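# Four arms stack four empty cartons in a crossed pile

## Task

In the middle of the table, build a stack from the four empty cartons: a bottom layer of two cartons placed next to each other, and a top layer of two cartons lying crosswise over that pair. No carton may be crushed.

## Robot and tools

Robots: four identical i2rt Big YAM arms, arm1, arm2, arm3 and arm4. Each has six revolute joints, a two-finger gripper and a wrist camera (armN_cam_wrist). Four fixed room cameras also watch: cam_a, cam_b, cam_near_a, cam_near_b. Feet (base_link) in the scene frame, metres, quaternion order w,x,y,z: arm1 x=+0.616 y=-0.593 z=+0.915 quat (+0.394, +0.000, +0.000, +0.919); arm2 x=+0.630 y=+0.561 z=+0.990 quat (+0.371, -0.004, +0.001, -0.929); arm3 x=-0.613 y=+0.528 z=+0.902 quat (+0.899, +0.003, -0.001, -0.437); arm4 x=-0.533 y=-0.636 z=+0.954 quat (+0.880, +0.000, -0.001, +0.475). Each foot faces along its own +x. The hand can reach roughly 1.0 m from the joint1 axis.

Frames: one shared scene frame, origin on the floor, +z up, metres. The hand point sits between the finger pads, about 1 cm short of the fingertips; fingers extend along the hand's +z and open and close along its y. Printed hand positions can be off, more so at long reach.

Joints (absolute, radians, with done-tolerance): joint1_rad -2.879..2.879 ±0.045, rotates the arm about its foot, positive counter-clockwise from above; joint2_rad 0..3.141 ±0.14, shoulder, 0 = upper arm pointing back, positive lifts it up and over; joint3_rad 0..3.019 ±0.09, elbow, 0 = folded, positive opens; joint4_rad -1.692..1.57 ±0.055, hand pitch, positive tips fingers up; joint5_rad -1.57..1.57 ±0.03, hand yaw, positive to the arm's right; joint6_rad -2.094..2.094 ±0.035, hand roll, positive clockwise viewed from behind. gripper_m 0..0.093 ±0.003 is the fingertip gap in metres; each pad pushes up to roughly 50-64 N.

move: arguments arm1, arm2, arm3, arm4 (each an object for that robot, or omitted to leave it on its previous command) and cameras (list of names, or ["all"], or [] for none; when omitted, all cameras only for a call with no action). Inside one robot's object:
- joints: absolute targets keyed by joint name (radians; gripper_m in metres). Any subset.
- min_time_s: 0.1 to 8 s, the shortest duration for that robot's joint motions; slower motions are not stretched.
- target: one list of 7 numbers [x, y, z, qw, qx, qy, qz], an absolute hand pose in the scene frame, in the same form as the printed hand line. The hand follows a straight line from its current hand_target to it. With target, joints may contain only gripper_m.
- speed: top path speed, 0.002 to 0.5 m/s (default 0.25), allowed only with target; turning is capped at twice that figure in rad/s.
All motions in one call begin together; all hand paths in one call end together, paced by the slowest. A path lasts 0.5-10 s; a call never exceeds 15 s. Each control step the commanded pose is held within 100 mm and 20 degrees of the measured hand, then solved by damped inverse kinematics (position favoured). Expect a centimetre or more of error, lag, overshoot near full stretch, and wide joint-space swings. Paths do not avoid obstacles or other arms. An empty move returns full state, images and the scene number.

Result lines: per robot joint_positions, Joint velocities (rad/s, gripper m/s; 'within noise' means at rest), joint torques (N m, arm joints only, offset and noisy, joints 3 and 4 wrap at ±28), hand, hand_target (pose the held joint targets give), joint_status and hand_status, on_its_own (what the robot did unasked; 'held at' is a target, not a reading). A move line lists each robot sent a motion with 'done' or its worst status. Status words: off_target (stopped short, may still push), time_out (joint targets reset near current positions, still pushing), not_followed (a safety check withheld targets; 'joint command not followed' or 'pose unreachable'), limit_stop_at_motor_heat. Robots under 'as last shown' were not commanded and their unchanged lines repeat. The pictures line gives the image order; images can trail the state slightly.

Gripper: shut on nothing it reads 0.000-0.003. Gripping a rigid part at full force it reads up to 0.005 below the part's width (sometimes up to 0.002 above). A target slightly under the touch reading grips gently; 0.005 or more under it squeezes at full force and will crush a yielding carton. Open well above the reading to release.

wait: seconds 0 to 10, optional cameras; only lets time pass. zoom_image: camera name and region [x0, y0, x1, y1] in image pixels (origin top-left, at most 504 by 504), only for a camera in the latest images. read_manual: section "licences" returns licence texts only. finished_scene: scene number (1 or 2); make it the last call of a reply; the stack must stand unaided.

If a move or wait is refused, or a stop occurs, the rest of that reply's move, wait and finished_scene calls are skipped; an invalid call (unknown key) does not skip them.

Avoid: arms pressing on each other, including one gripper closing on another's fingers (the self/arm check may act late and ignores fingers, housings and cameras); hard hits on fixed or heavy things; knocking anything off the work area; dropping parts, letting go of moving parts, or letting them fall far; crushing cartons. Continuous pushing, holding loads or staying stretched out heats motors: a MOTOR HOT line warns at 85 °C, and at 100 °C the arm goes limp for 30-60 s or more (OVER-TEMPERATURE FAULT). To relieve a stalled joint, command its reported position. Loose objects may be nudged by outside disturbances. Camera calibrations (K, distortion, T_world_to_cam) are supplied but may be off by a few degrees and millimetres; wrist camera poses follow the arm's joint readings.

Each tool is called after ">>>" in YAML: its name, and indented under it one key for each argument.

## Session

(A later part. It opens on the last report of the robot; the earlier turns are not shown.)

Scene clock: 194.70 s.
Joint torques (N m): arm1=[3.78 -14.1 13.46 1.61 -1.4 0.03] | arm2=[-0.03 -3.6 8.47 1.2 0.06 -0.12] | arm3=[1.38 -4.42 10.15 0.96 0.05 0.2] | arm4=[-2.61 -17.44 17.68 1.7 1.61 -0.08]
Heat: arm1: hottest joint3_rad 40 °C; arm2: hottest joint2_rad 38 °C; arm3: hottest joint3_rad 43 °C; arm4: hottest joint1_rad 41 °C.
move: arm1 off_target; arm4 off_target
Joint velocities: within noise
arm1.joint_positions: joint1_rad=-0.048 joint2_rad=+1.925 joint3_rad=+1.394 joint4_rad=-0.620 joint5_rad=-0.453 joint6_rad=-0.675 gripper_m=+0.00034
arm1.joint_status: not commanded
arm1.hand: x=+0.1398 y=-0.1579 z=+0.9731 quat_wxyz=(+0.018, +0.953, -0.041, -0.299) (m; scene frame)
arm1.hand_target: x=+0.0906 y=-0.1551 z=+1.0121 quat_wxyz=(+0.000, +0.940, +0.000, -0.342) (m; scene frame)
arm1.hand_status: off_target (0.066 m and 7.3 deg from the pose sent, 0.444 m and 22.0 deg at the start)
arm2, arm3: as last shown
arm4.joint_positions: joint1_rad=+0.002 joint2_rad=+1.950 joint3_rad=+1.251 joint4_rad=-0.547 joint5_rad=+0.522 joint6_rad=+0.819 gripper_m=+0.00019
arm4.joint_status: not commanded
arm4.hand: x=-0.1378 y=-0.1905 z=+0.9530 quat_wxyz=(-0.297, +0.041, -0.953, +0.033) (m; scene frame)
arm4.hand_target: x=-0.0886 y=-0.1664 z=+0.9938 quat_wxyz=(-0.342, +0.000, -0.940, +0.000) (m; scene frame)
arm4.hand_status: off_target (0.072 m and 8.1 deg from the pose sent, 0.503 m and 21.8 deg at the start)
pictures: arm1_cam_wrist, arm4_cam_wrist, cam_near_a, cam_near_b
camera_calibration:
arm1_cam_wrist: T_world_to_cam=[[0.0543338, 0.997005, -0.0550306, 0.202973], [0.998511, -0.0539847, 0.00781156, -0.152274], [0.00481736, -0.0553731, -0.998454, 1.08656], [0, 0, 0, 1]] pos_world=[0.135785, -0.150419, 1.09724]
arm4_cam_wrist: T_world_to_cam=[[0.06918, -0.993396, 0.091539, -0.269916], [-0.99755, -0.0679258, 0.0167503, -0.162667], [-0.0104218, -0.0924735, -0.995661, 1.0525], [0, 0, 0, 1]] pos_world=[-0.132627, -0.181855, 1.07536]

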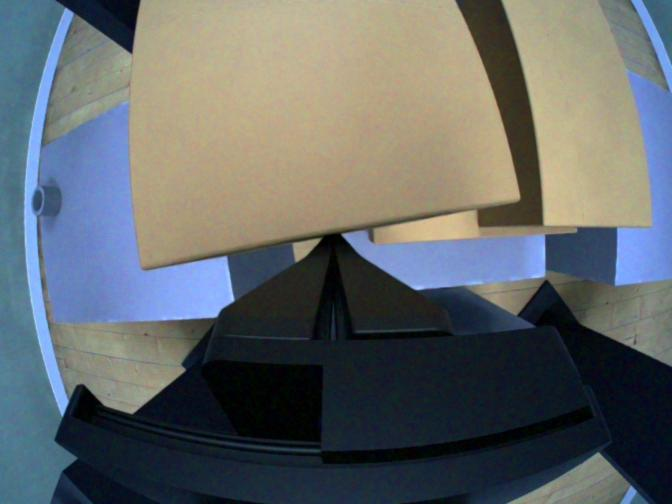

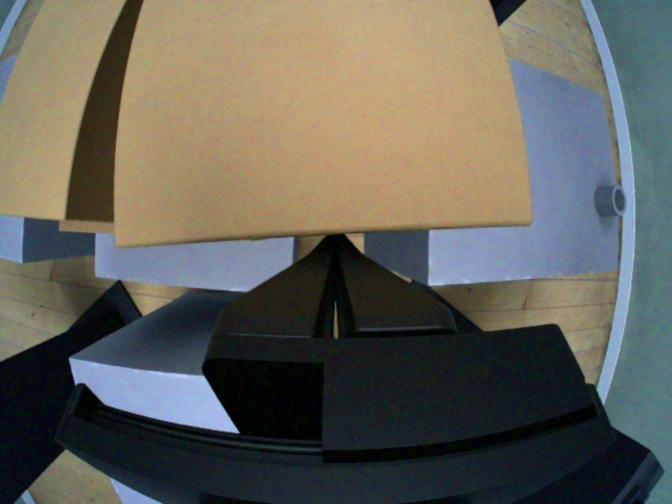

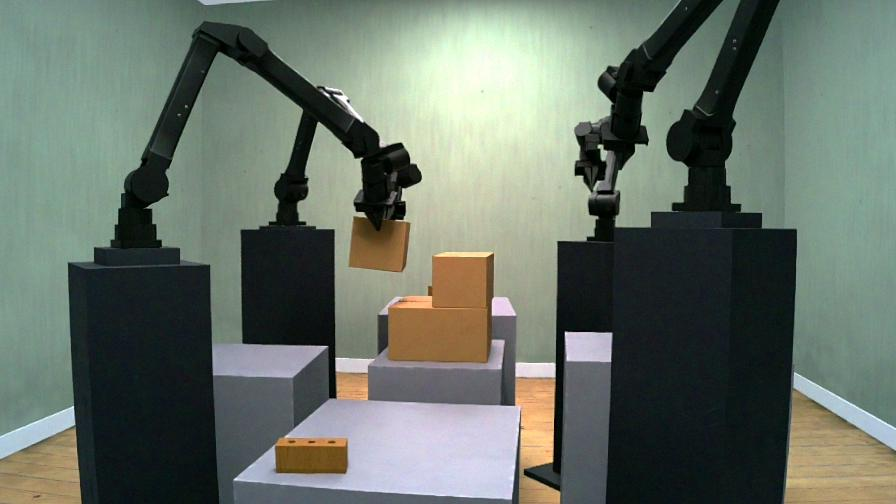

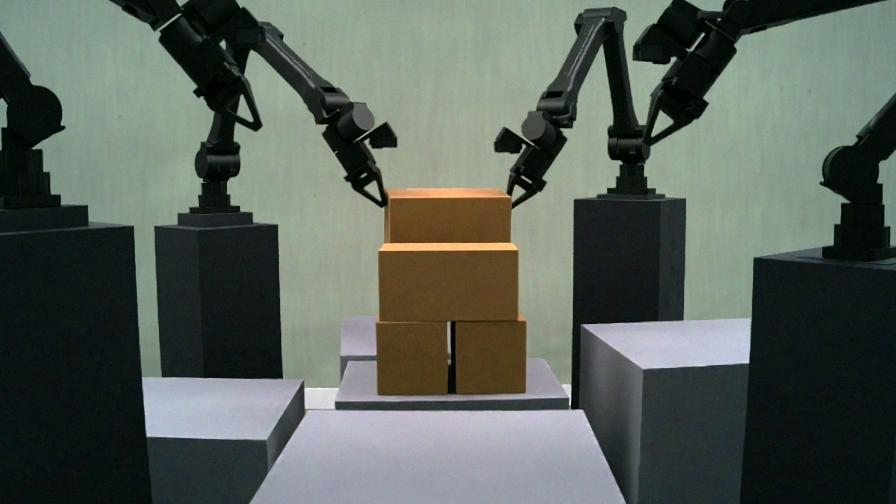

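>>> move:
  arm1: {"target":[0.086,-0.088,1.0,0,0.9397,0,-0.342],"speed":0.08}
  arm4: {"target":[-0.084,-0.068,0.995,0.342,0,0.9397,0],"speed":0.08}
  cameras: ["arm1_cam_wrist","arm4_cam_wrist","cam_near_b","cam_near_a"]

>>> zoom_image:
  camera: "cam_near_a"
  region: [330, 150, 600, 400]

>>> zoom_image:
  camera: "cam_near_b"
  region: [300, 150, 600, 430]

Scene clock: 199.47 s.
Joint torques (N m): arm1=[2.78 -16.32 14.41 1.73 -1.19 -0.01] | arm2=[-0.5 -3.84 8.65 1.09 0.05 -0.11] | arm3=[1.44 -4.37 10.13 0.95 0.06 0.21] | arm4=[-4.31 -19.14 16.18 1.13 1.8 -0.1]
Heat: arm1: hottest joint3_rad 43 °C; arm2: hottest joint2_rad 38 °C; arm3: hottest joint3_rad 43 °C; arm4: hottest joint3_rad 42 °C.
move: arm1 off_target; arm4 off_target
Joint velocities: within noise
arm1.joint_positions: joint1_rad=-0.102 joint2_rad=+2.056 joint3_rad=+1.556 joint4_rad=-0.710 joint5_rad=-0.491 joint6_rad=-0.736 gripper_m=+0.00034
arm1.joint_status: not commanded
arm1.hand: x=+0.1386 y=-0.1096 z=+0.9528 quat_wxyz=(+0.035, +0.954, -0.041, -0.294) (m; scene frame)
arm1.hand_target: x=+0.0915 y=-0.0945 z=+1.0030 quat_wxyz=(+0.000, +0.940, +0.000, -0.342) (m; scene frame)
arm1.hand_status: off_target (0.074 m and 8.4 deg from the pose sent, 0.092 m and 7.2 deg at the start)
arm2, arm3: as last shown
arm4.joint_positions: joint1_rad=+0.105 joint2_rad=+2.113 joint3_rad=+1.603 joint4_rad=-0.717 joint5_rad=+0.550 joint6_rad=+0.905 gripper_m=+0.00019
arm4.joint_status: not commanded
arm4.hand: x=-0.1386 y=-0.0703 z=+0.9791 quat_wxyz=(-0.315, +0.044, -0.948, +0.005) (m; scene frame)
arm4.hand_target: x=-0.0870 y=-0.0727 z=+0.9965 quat_wxyz=(-0.343, +0.000, -0.939, +0.000) (m; scene frame)
arm4.hand_status: off_target (0.057 m and 6.0 deg from the pose sent, 0.140 m and 8.1 deg at the start)
pictures: arm1_cam_wrist, arm4_cam_wrist, cam_near_a, cam_near_b
camera_calibration:
arm1_cam_wrist: T_world_to_cam=[[0.0443757, 0.995161, -0.0876688, 0.186028], [0.998918, -0.0429769, 0.0177803, -0.156607], [0.0139265, -0.0883629, -0.995991, 1.06183], [0, 0, 0, 1]] pos_world=[0.133395, -0.0980319, 1.07666]
arm4_cam_wrist: T_world_to_cam=[[0.090512, -0.995037, 0.0413491, -0.100889], [-0.995586, -0.0914408, -0.0211483, -0.120107], [0.0248243, -0.0392524, -0.998921, 1.10137], [0, 0, 0, 1]] pos_world=[-0.137786, -0.0681394, 1.10181]

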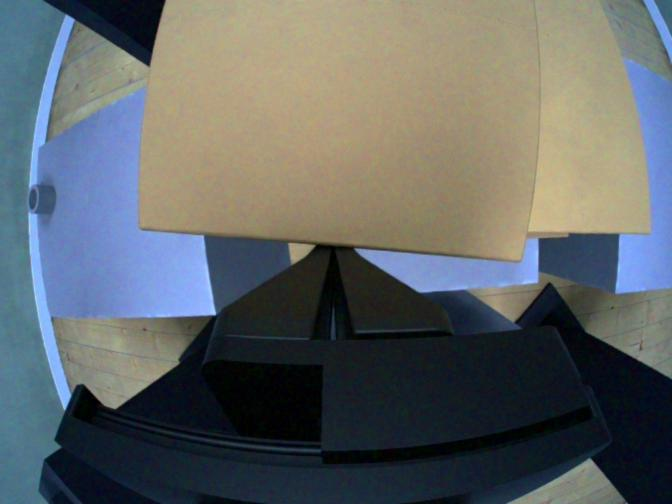

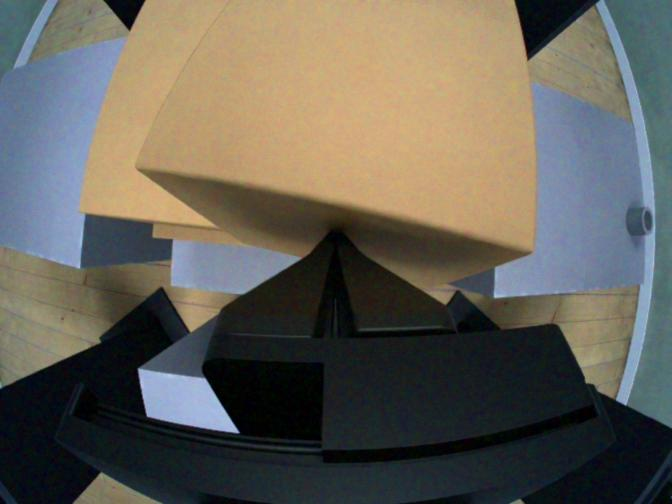

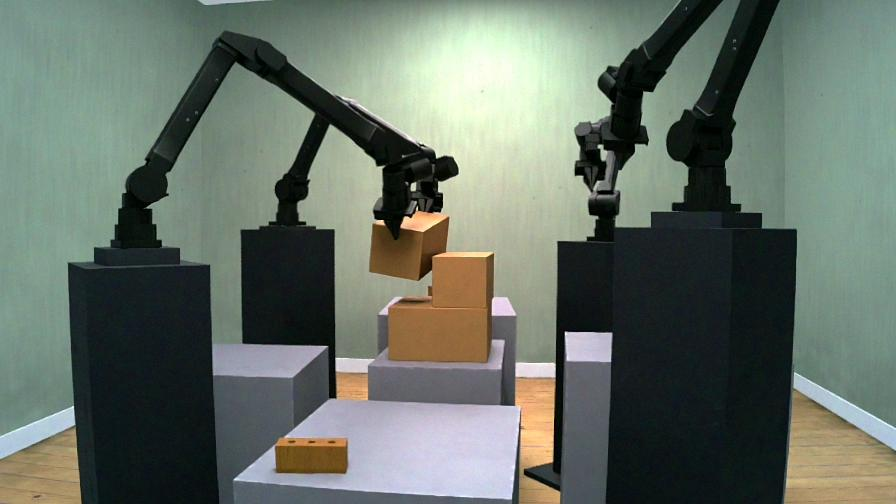

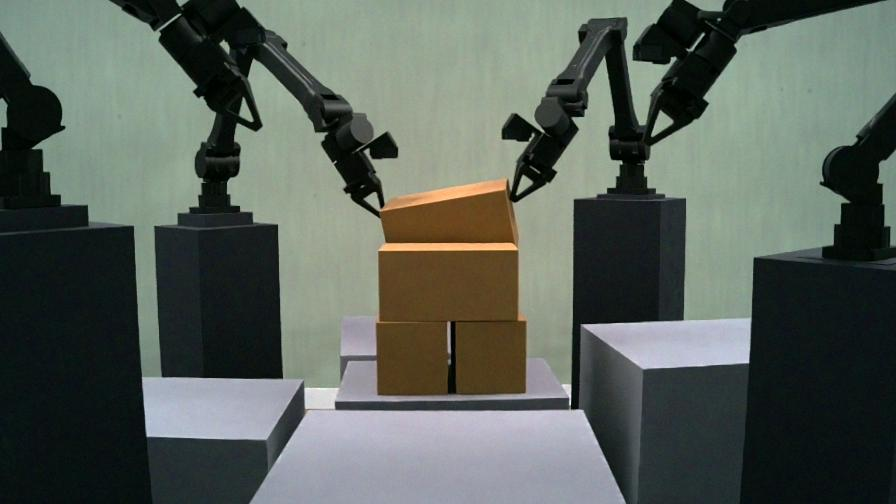

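Scaled by 1.867 from the camera's 896x504 image, which has a finer 1280x720 frame.

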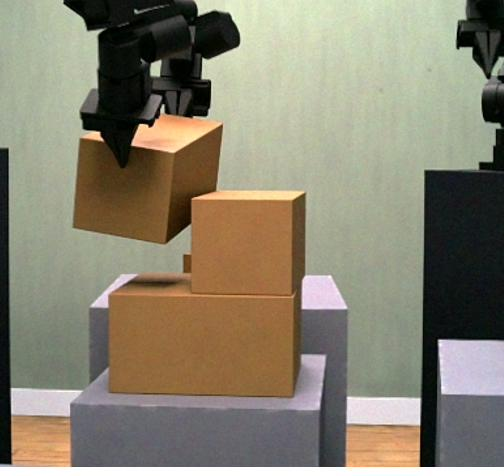

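Scaled by 1.680 from the camera's 896x504 image, which has a finer 1280x720 frame.

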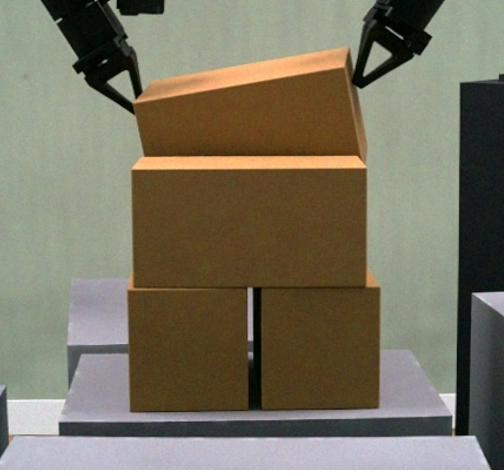

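>>> move:
  arm1: {"target":[0.086,-0.072,1.015,0,0.9397,0,-0.342],"speed":0.08}
  arm4: {"target":[-0.084,-0.103,0.975,0.342,0,0.9397,0],"speed":0.08}
  cameras: ["arm1_cam_wrist","arm4_cam_wrist","cam_near_b","cam_near_a"]

>>> zoom_image:
  camera: "cam_near_a"
  region: [330, 150, 600, 400]

>>> zoom_image:
  camera: "cam_near_b"
  region: [300, 150, 600, 430]

Scene clock: 202.80 s.
Joint torques (N m): arm1=[3.66 -16.26 13.83 1.59 -1.32 0.02] | arm2=[-0.21 -3.55 8.5 1.26 0.04 -0.13] | arm3=[1.44 -4.37 10.17 0.96 0.06 0.21] | arm4=[-6.01 -21.95 9.54 2.35 1.67 -0.27]
Heat: arm1: hottest joint3_rad 45 °C; arm2: hottest joint2_rad 38 °C; arm3: hottest joint3_rad 43 °C; arm4: hottest joint3_rad 42 °C.
move: arm1 off_target; arm4 off_target
Joint velocities: within noise
arm1.joint_positions: joint1_rad=-0.127 joint2_rad=+2.069 joint3_rad=+1.646 joint4_rad=-0.768 joint5_rad=-0.495 joint6_rad=-0.754 gripper_m=+0.00034
arm1.joint_status: not commanded
arm1.hand: x=+0.1381 y=-0.0811 z=+0.9778 quat_wxyz=(+0.023, +0.952, -0.041, -0.302) (m; scene frame)
arm1.hand_target: x=+0.0903 y=-0.0775 z=+1.0171 quat_wxyz=(+0.000, +0.939, +0.000, -0.343) (m; scene frame)
arm1.hand_status: off_target (0.065 m and 7.2 deg from the pose sent, 0.090 m and 8.4 deg at the start)
arm2, arm3: as last shown
arm4.joint_positions: joint1_rad=+0.105 joint2_rad=+2.113 joint3_rad=+1.543 joint4_rad=-0.643 joint5_rad=+0.545 joint6_rad=+0.896 gripper_m=+0.00019
arm4.joint_status: not commanded
arm4.hand: x=-0.1432 y=-0.0775 z=+0.9598 quat_wxyz=(-0.316, +0.046, -0.948, -0.001) (m; scene frame)
arm4.hand_target: x=-0.0877 y=-0.1057 z=+0.9753 quat_wxyz=(-0.342, +0.000, -0.940, +0.002) (m; scene frame)
arm4.hand_status: off_target (0.066 m and 6.2 deg from the pose sent, 0.064 m and 6.0 deg at the start)
pictures: arm1_cam_wrist, arm4_cam_wrist, cam_near_a, cam_near_b
camera_calibration:
arm1_cam_wrist: T_world_to_cam=[[0.0518089, 0.996555, -0.0647604, 0.136554], [0.998656, -0.05177, 0.00227941, -0.140859], [-0.00108109, -0.0647915, -0.997898, 1.09507], [0, 0, 0, 1]] pos_world=[0.134779, -0.0724247, 1.10193]
arm4_cam_wrist: T_world_to_cam=[[0.0991027, -0.994574, 0.0316433, -0.0963216], [-0.994711, -0.0998784, -0.0239524, -0.123628], [0.0269829, -0.0291022, -0.999212, 1.08335], [0, 0, 0, 1]] pos_world=[-0.14266, -0.0766187, 1.08259]

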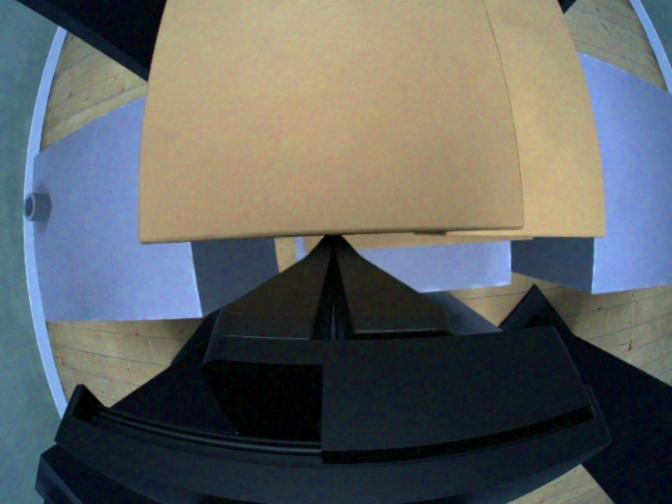

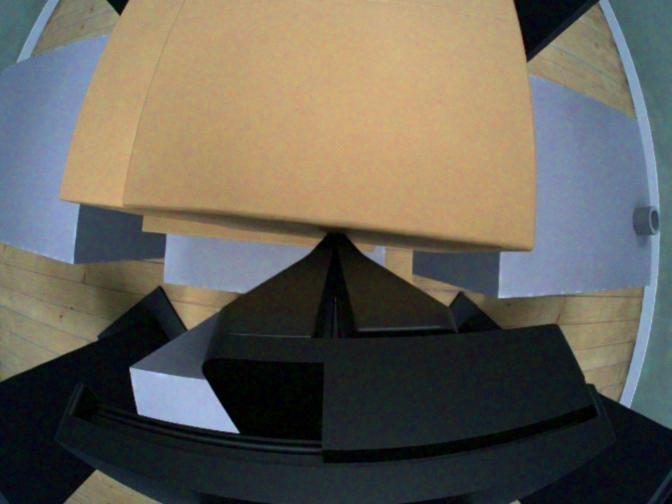

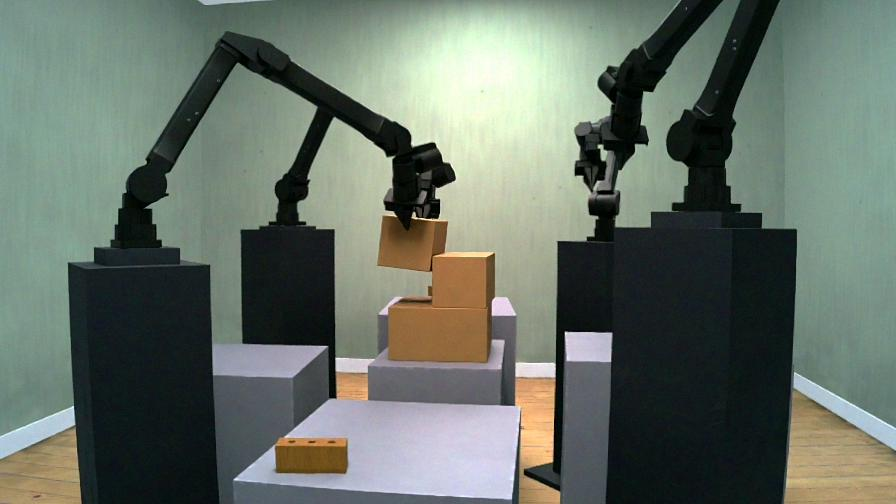

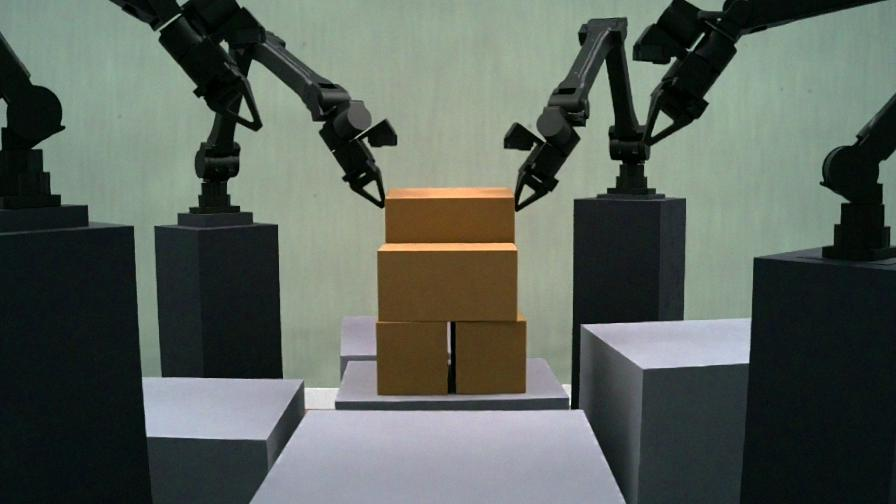

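Scaled by 1.867 from the camera's 896x504 image, which has a finer 1280x720 frame.

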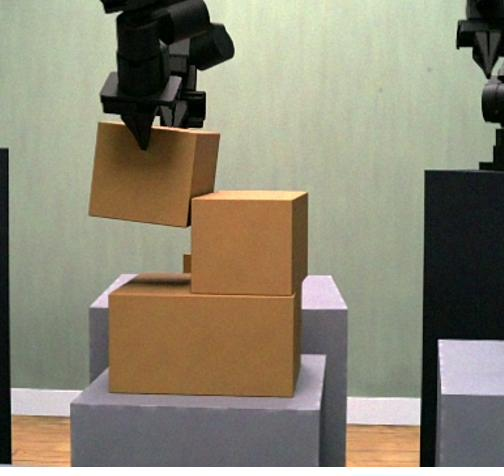

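Scaled by 1.680 from the camera's 896x504 image, which has a finer 1280x720 frame.

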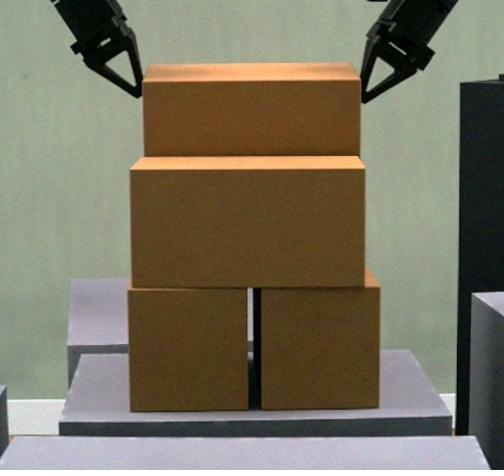

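>>> move:
  arm1: {"target":[0.086,-0.092,0.955,0,0.9397,0,-0.342],"speed":0.08}
  arm4: {"target":[-0.084,-0.118,0.91,0.342,0,0.9397,0],"speed":0.08}
  cameras: ["arm1_cam_wrist","arm4_cam_wrist","cam_near_b","cam_near_a"]

>>> zoom_image:
  camera: "cam_near_a"
  region: [330, 150, 600, 400]

>>> zoom_image:
  camera: "cam_near_b"
  region: [300, 150, 600, 430]

Scene clock: 205.43 s.
Joint torques (N m): arm1=[5.25 -15.56 7.68 2.43 -1.12 0.16] | arm2=[-0.15 -3.37 8.57 1.29 0.02 -0.11] | arm3=[1.38 -4.37 10.14 0.94 0.06 0.2] | arm4=[-5.42 -21.54 9.99 2.65 1.57 -0.21]
Heat: arm1: hottest joint3_rad 46 °C; arm2: hottest joint3_rad 38 °C; arm3: hottest joint3_rad 43 °C; arm4: hottest joint3_rad 43 °C.
move: arm1 off_target; arm4 off_target
Joint velocities: within noise
arm1.joint_positions: joint1_rad=-0.127 joint2_rad=+2.097 joint3_rad=+1.621 joint4_rad=-0.633 joint5_rad=-0.492 joint6_rad=-0.751 gripper_m=+0.00034
arm1.joint_status: not commanded
arm1.hand: x=+0.1286 y=-0.0674 z=+0.9601 quat_wxyz=(-0.008, +0.945, -0.032, -0.325) (m; scene frame)
arm1.hand_target: x=+0.0887 y=-0.0941 z=+0.9557 quat_wxyz=(+0.001, +0.940, +0.000, -0.342) (m; scene frame)
arm1.hand_status: off_target (0.049 m and 4.4 deg from the pose sent, 0.058 m and 7.2 deg at the start)
arm2, arm3: as last shown
arm4.joint_positions: joint1_rad=+0.082 joint2_rad=+2.181 joint3_rad=+1.447 joint4_rad=-0.496 joint5_rad=+0.543 joint6_rad=+0.879 gripper_m=+0.00019
arm4.joint_status: not commanded
arm4.hand: x=-0.1415 y=-0.1062 z=+0.8906 quat_wxyz=(-0.311, +0.047, -0.949, +0.012) (m; scene frame)
arm4.hand_target: x=-0.0870 y=-0.1216 z=+0.9111 quat_wxyz=(-0.342, +0.000, -0.940, +0.002) (m; scene frame)
arm4.hand_status: off_target (0.062 m and 6.7 deg from the pose sent, 0.087 m and 6.2 deg at the start)
pictures: arm1_cam_wrist, arm4_cam_wrist, cam_near_a, cam_near_b
camera_calibration:
arm1_cam_wrist: T_world_to_cam=[[0.0543007, 0.998524, -0.00136137, 0.0612219], [0.997386, -0.0543038, -0.0476728, -0.082722], [-0.0476763, 0.00123085, -0.998862, 1.08964], [0, 0, 0, 1]] pos_world=[0.131131, -0.0669648, 1.08454]
arm4_cam_wrist: T_world_to_cam=[[0.091404, -0.994277, 0.0553085, -0.144863], [-0.995663, -0.0922157, -0.0123013, -0.136055], [0.0173312, -0.0539443, -0.998394, 1.00853], [0, 0, 0, 1]] pos_world=[-0.139703, -0.102176, 1.01325]

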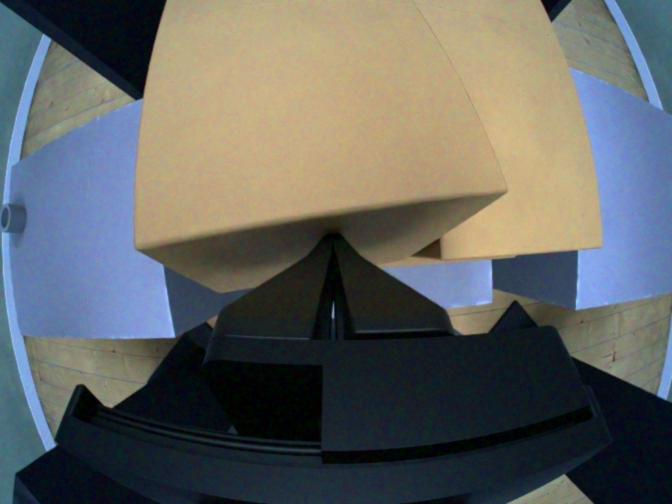

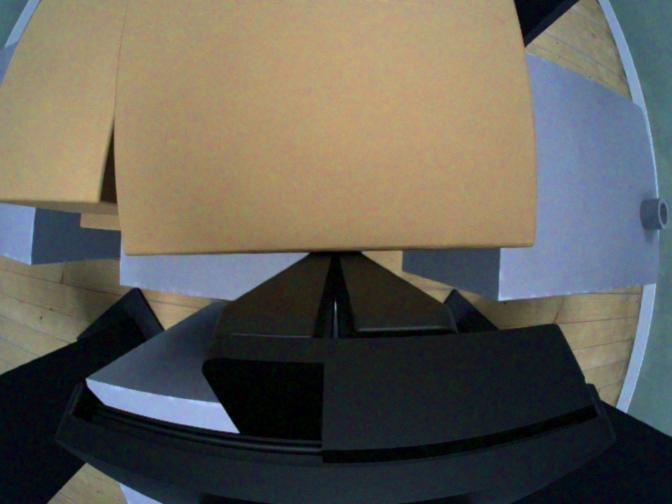

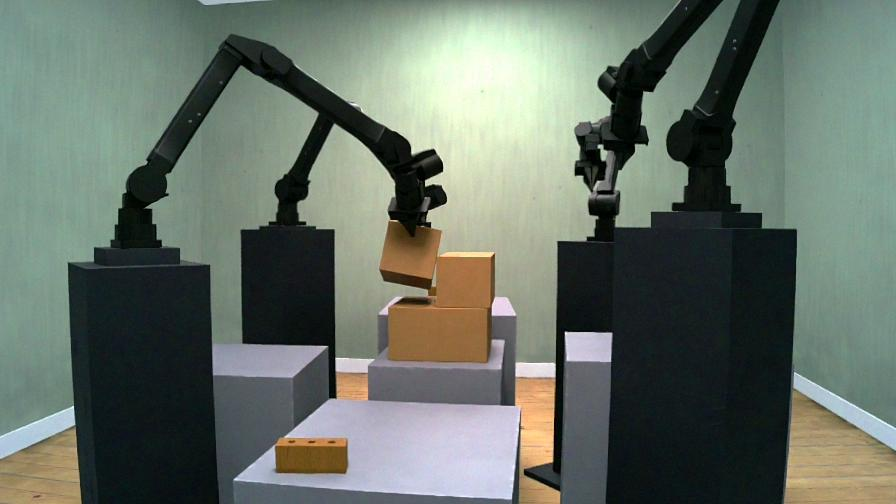

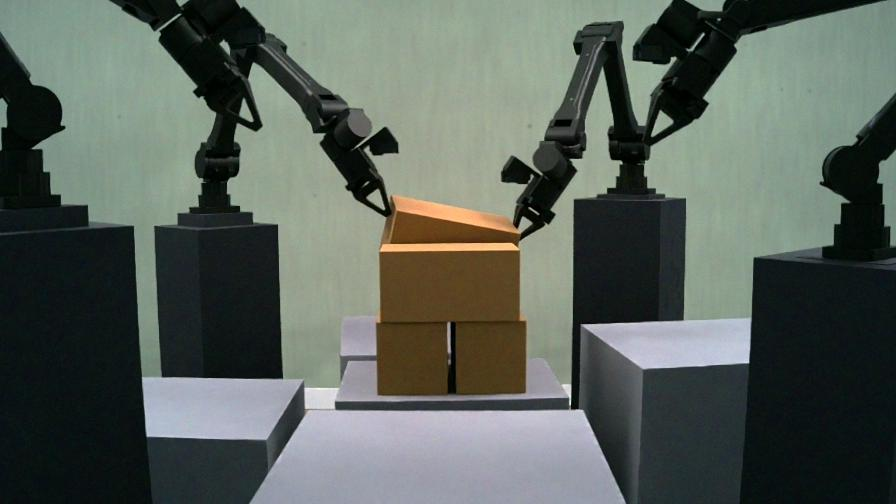

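Scaled by 1.867 from the camera's 896x504 image, which has a finer 1280x720 frame.

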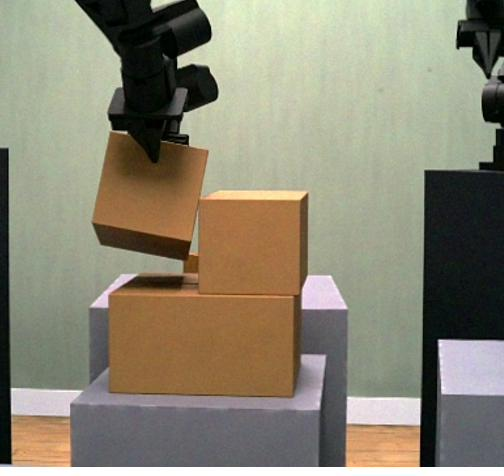

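Scaled by 1.680 from the camera's 896x504 image, which has a finer 1280x720 frame.

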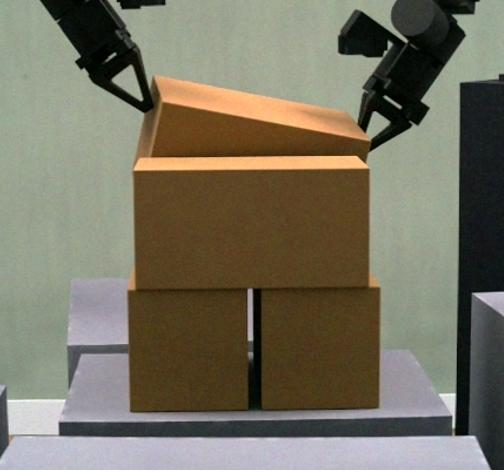

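>>> move:
  arm1: {"target":[0.086,-0.125,0.93,0,0.9397,0,-0.342],"speed":0.06}
  arm4: {"target":[-0.084,-0.120,0.925,0.342,0,0.9397,0],"speed":0.06}
  cameras: ["arm1_cam_wrist","arm4_cam_wrist","cam_near_b","cam_near_a"]

>>> zoom_image:
  camera: "cam_near_a"
  region: [330, 150, 600, 400]

>>> zoom_image:
  camera: "cam_near_b"
  region: [300, 150, 600, 430]

Scene clock: 207.60 s.
Joint torques (N m): arm1=[6.77 -16.91 7.73 2.66 -1.06 0.13] | arm2=[-0.21 -3.6 8.47 1.29 0.01 -0.12] | arm3=[1.32 -4.31 10.13 0.94 0.06 0.21] | arm4=[-5.01 -23.71 10.04 1.78 1.52 -0.23]
Heat: arm1: hottest joint3_rad 46 °C; arm2: hottest joint3_rad 38 °C; arm3: hottest joint3_rad 43 °C; arm4: hottest joint3_rad 43 °C.
move: arm1 off_target; arm4 off_target
Joint velocities: within noise
arm1.joint_positions: joint1_rad=-0.112 joint2_rad=+2.097 joint3_rad=+1.486 joint4_rad=-0.526 joint5_rad=-0.479 joint6_rad=-0.718 gripper_m=+0.00034
arm1.joint_status: not commanded
arm1.hand: x=+0.1413 y=-0.0995 z=+0.9123 quat_wxyz=(+0.005, +0.949, -0.046, -0.312) (m; scene frame)
arm1.hand_target: x=+0.0898 y=-0.1278 z=+0.9309 quat_wxyz=(+0.002, +0.940, +0.000, -0.342) (m; scene frame)
arm1.hand_status: off_target (0.063 m and 6.4 deg from the pose sent, 0.078 m and 4.4 deg at the start)
arm2, arm3: as last shown
arm4.joint_positions: joint1_rad=+0.075 joint2_rad=+2.181 joint3_rad=+1.444 joint4_rad=-0.495 joint5_rad=+0.543 joint6_rad=+0.877 gripper_m=+0.00019
arm4.joint_status: not commanded
arm4.hand: x=-0.1381 y=-0.1101 z=+0.8897 quat_wxyz=(-0.311, +0.044, -0.949, +0.015) (m; scene frame)
arm4.hand_target: x=-0.0867 y=-0.1229 z=+0.9252 quat_wxyz=(-0.343, +0.000, -0.939, +0.001) (m; scene frame)
arm4.hand_status: off_target (0.065 m and 6.5 deg from the pose sent, 0.068 m and 6.7 deg at the start)
pictures: arm1_cam_wrist, arm4_cam_wrist, cam_near_a, cam_near_b
camera_calibration:
arm1_cam_wrist: T_world_to_cam=[[0.0709516, 0.996845, -0.0355733, 0.121124], [0.997217, -0.0717063, -0.0204076, -0.125985], [-0.022894, -0.0340263, -0.999159, 1.03582], [0, 0, 0, 1]] pos_world=[0.140754, -0.0945302, 1.03669]
arm4_cam_wrist: T_world_to_cam=[[0.0857096, -0.994595, 0.0586094, -0.152766], [-0.996179, -0.0865405, -0.0117835, -0.133013], [0.0167918, -0.0573755, -0.998211, 1.00688], [0, 0, 0, 1]] pos_world=[-0.136318, -0.105681, 1.01246]

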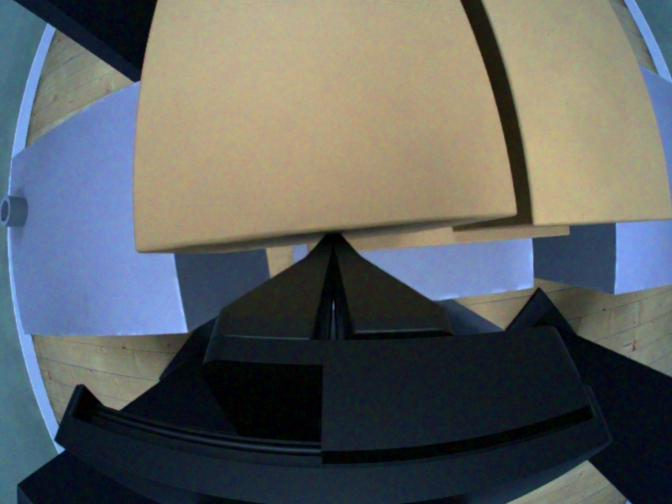

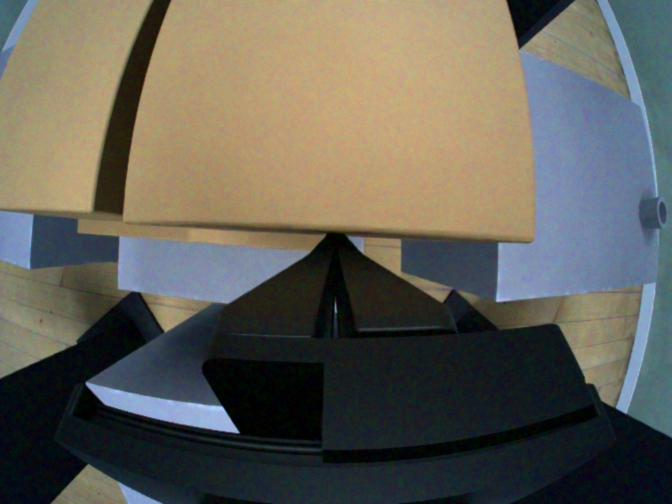

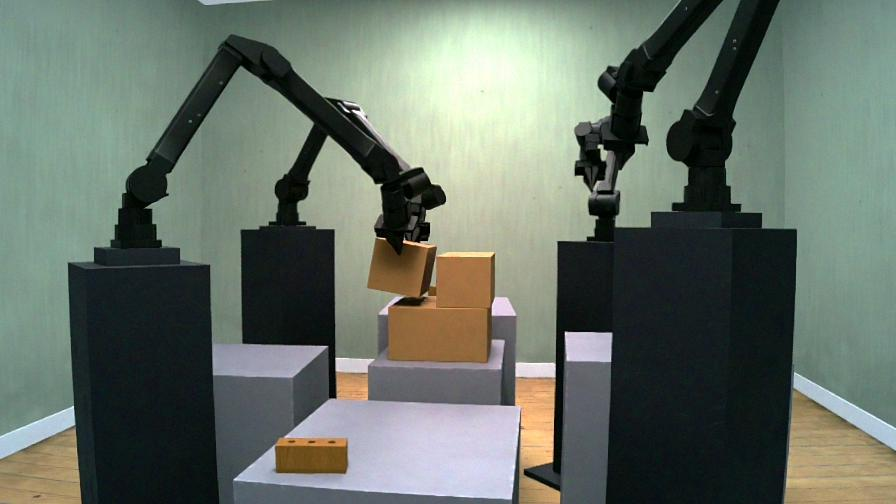

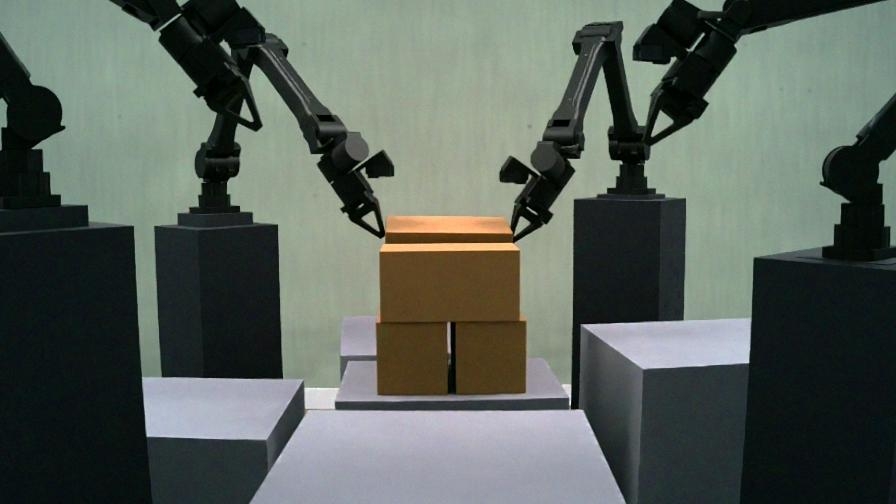

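Scaled by 1.867 from the camera's 896x504 image, which has a finer 1280x720 frame.

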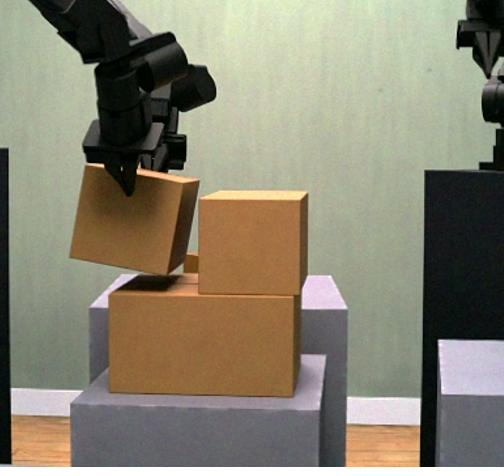

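Scaled by 1.680 from the camera's 896x504 image, which has a finer 1280x720 frame.

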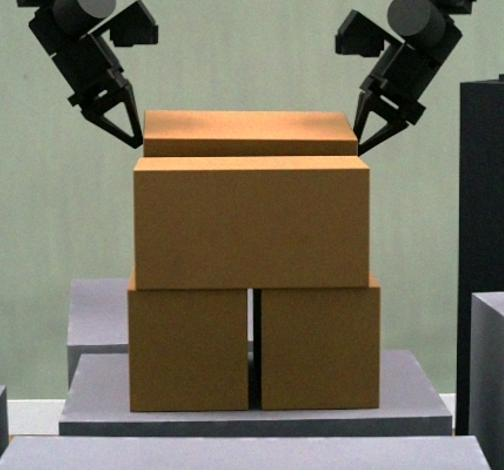

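>>> move:
  arm1: {"target":[0.086,-0.112,0.88,0,0.9397,0,-0.342],"speed":0.06}
  arm4: {"target":[-0.084,-0.107,0.870,0.342,0,0.9397,0],"speed":0.06}
  cameras: ["cam_near_b","cam_near_a"]

>>> zoom_image:
  camera: "cam_near_a"
  region: [330, 150, 600, 400]

>>> zoom_image:
  camera: "cam_near_b"
  region: [300, 150, 600, 430]

Scene clock: 209.83 s.
Joint torques (N m): arm1=[5.71 -14.92 9.2 2.69 -1.14 0.04] | arm2=[-0.26 -4.13 8.64 1.28 0.02 -0.11] | arm3=[1.44 -4.37 10.15 0.96 0.06 0.21] | arm4=[-4.25 -19.84 12.53 2.39 1.55 -0.13]
Heat: arm1: hottest joint3_rad 46 °C; arm2: hottest joint3_rad 38 °C; arm3: hottest joint3_rad 43 °C; arm4: hottest joint3_rad 43 °C.
move: arm1 off_target; arm4 off_target
Joint velocities: within noise
arm1.joint_positions: joint1_rad=-0.111 joint2_rad=+2.162 joint3_rad=+1.478 joint4_rad=-0.452 joint5_rad=-0.482 joint6_rad=-0.717 gripper_m=+0.00034
arm1.joint_status: not commanded
arm1.hand: x=+0.1398 y=-0.0987 z=+0.8734 quat_wxyz=(+0.006, +0.949, -0.046, -0.313) (m; scene frame)
arm1.hand_target: x=+0.0894 y=-0.1158 z=+0.8817 quat_wxyz=(+0.001, +0.940, +0.000, -0.342) (m; scene frame)
arm1.hand_status: off_target (0.056 m and 6.3 deg from the pose sent, 0.065 m and 6.4 deg at the start)
arm2, arm3: as last shown
arm4.joint_positions: joint1_rad=+0.075 joint2_rad=+2.242 joint3_rad=+1.444 joint4_rad=-0.439 joint5_rad=+0.546 joint6_rad=+0.877 gripper_m=+0.00019
arm4.joint_status: not commanded
arm4.hand: x=-0.1383 y=-0.1112 z=+0.8559 quat_wxyz=(-0.310, +0.045, -0.949, +0.017) (m; scene frame)
arm4.hand_target: x=-0.0868 y=-0.1113 z=+0.8722 quat_wxyz=(-0.342, +0.000, -0.940, +0.001) (m; scene frame)
arm4.hand_status: off_target (0.056 m and 6.7 deg from the pose sent, 0.058 m and 6.5 deg at the start)
pictures: cam_near_a, cam_near_b

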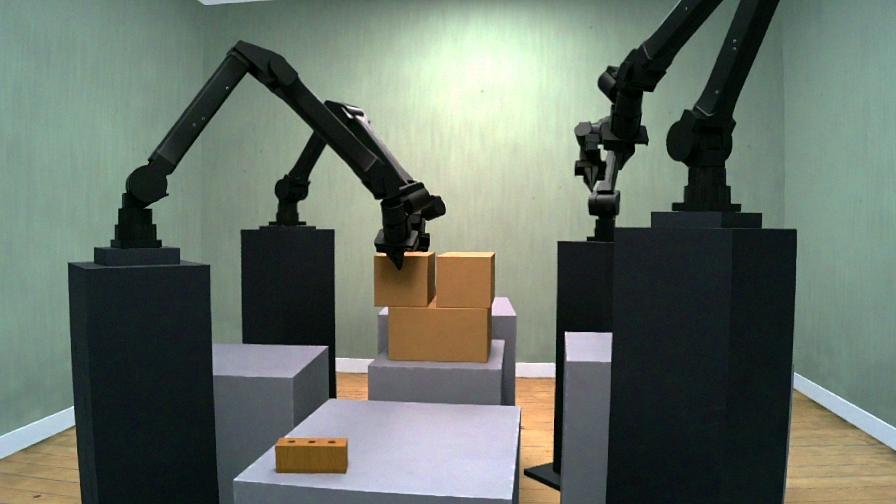

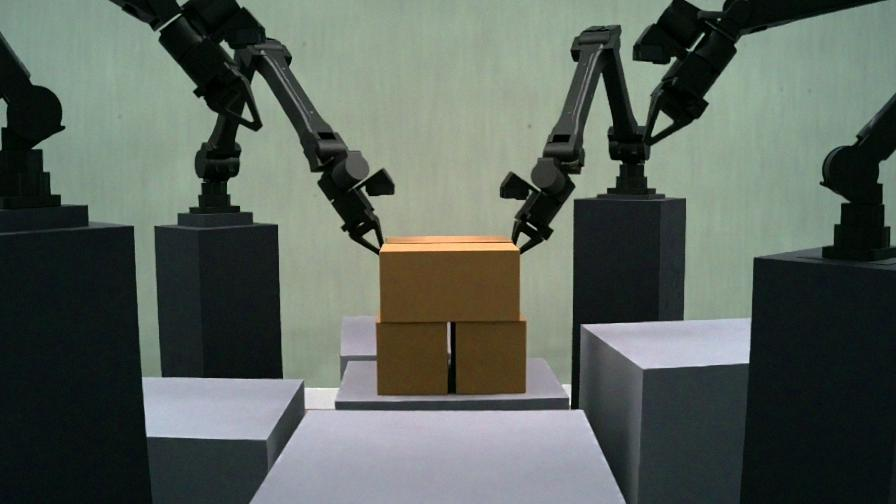

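Scaled by 1.867 from the camera's 896x504 image, which has a finer 1280x720 frame.

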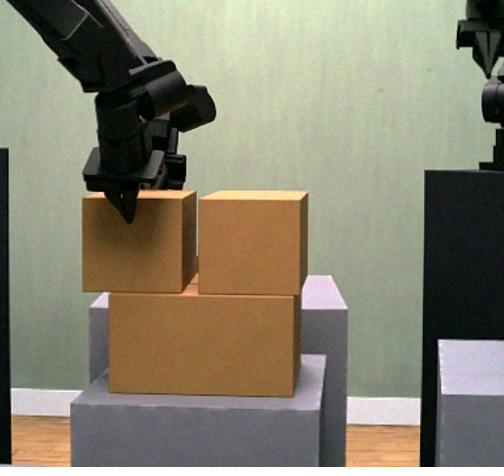

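Scaled by 1.680 from the camera's 896x504 image, which has a finer 1280x720 frame.

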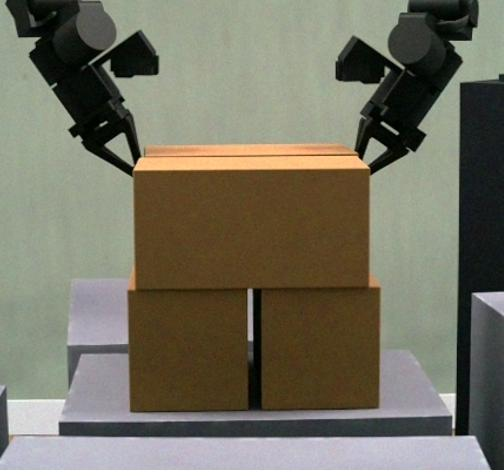

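>>> move:
  arm1: {"target":[0.24,-0.112,0.89,0,0.9397,0,-0.342],"speed":0.12}
  arm4: {"target":[-0.23,-0.120,0.88,0.342,0,0.9397,0],"speed":0.12}
  cameras: ["cam_near_b","cam_near_a"]

Scene clock: 212.53 s.
Joint torques (N m): arm1=[-1.03 -16.79 5.09 0.5 -0.45 0.02] | arm2=[0.03 -4.07 8.54 1.24 0.02 -0.15] | arm3=[1.26 -4.37 10.15 0.98 0.06 0.21] | arm4=[0.73 -20.42 5.82 0.31 0.65 -0.07]
Heat: arm1: hottest joint3_rad 45 °C; arm2: hottest joint3_rad 38 °C; arm3: hottest joint3_rad 43 °C; arm4: hottest joint3_rad 43 °C.
move: arm1 off_target; arm4 done
Joint velocities: within noise
arm1.joint_positions: joint1_rad=-0.247 joint2_rad=+2.045 joint3_rad=+1.253 joint4_rad=-0.409 joint5_rad=-0.593 joint6_rad=-0.941 gripper_m=+0.00034
arm1.joint_status: not commanded
arm1.hand: x=+0.2355 y=-0.1157 z=+0.8755 quat_wxyz=(+0.008, +0.942, -0.001, -0.337) (m; scene frame)
arm1.hand_target: x=+0.2399 y=-0.1119 z=+0.8897 quat_wxyz=(+0.000, +0.940, +0.000, -0.342) (m; scene frame)
arm1.hand_status: off_target (0.016 m and 1.1 deg from the pose sent, 0.102 m and 6.3 deg at the start)
arm2.joint_positions: joint1_rad=-0.277 joint2_rad=+0.992 joint3_rad=+0.489 joint4_rad=-0.430 joint5_rad=+0.299 joint6_rad=+0.384 gripper_m=+0.00037
arm2.joint_status: not commanded
arm2.hand: x=+0.2970 y=+0.4454 z=+1.1006 quat_wxyz=(-0.002, -0.939, +0.001, +0.345) (m; scene frame)
arm2.hand_target: x=+0.2999 y=+0.4499 z=+1.0999 quat_wxyz=(+0.000, -0.940, +0.000, +0.342) (m; scene frame)
arm2.hand_status: not commanded
arm3.joint_positions: joint1_rad=+0.561 joint2_rad=+0.825 joint3_rad=+0.633 joint4_rad=-0.726 joint5_rad=-0.210 joint6_rad=-0.267 gripper_m=+0.00059
arm3.joint_status: not commanded
arm3.hand: x=-0.2833 y=+0.4468 z=+1.0906 quat_wxyz=(-0.336, -0.003, -0.942, -0.001) (m; scene frame)
arm3.hand_target: x=-0.2802 y=+0.4500 z=+1.0998 quat_wxyz=(-0.342, +0.000, -0.940, +0.000) (m; scene frame)
arm3.hand_status: not commanded
arm4.joint_positions: joint1_rad=+0.218 joint2_rad=+2.139 joint3_rad=+1.286 joint4_rad=-0.431 joint5_rad=+0.645 joint6_rad=+1.114 gripper_m=+0.00019
arm4.joint_status: not commanded
arm4.hand: x=-0.2237 y=-0.1173 z=+0.8763 quat_wxyz=(-0.342, -0.001, -0.940, -0.001) (m; scene frame)
arm4.hand_target: x=-0.2299 y=-0.1200 z=+0.8799 quat_wxyz=(-0.342, +0.000, -0.940, +0.000) (m; scene frame)
arm4.hand_status: done (0.008 m and 0.2 deg from the pose sent, 0.095 m and 6.6 deg at the start)
pictures: cam_near_a, cam_near_b

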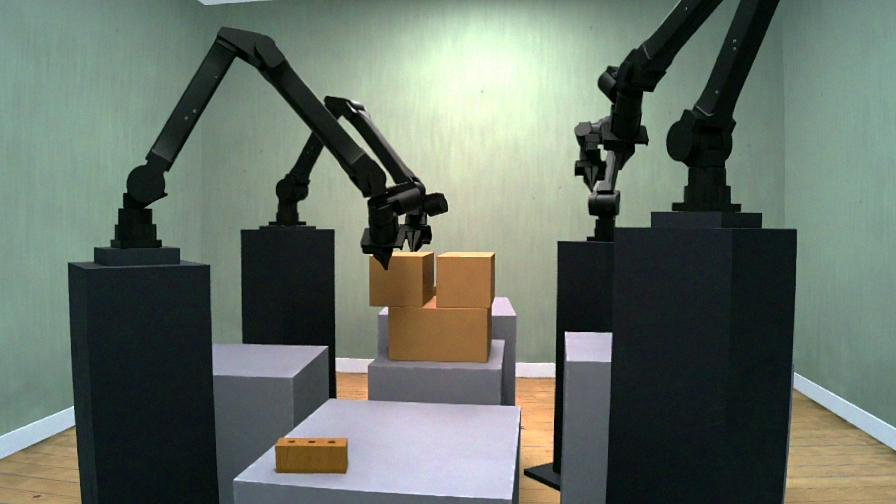

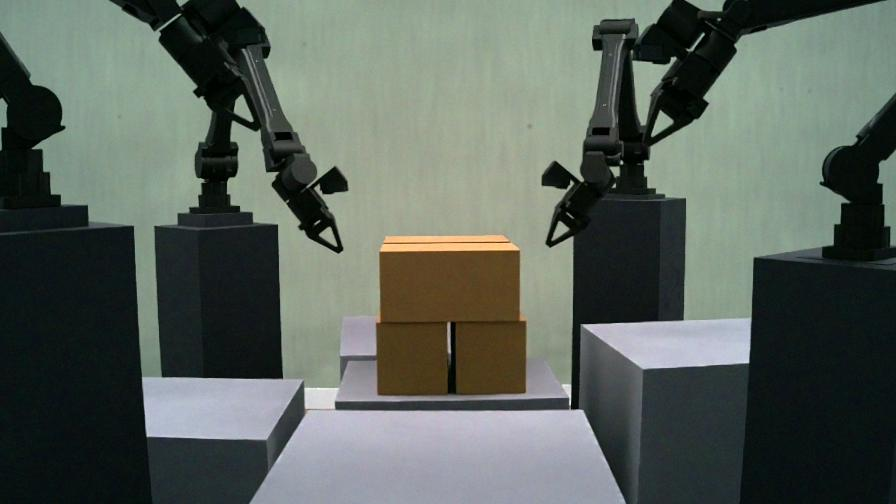

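>>> finished_scene:
  scene: 1

The scene is finished: the task was done.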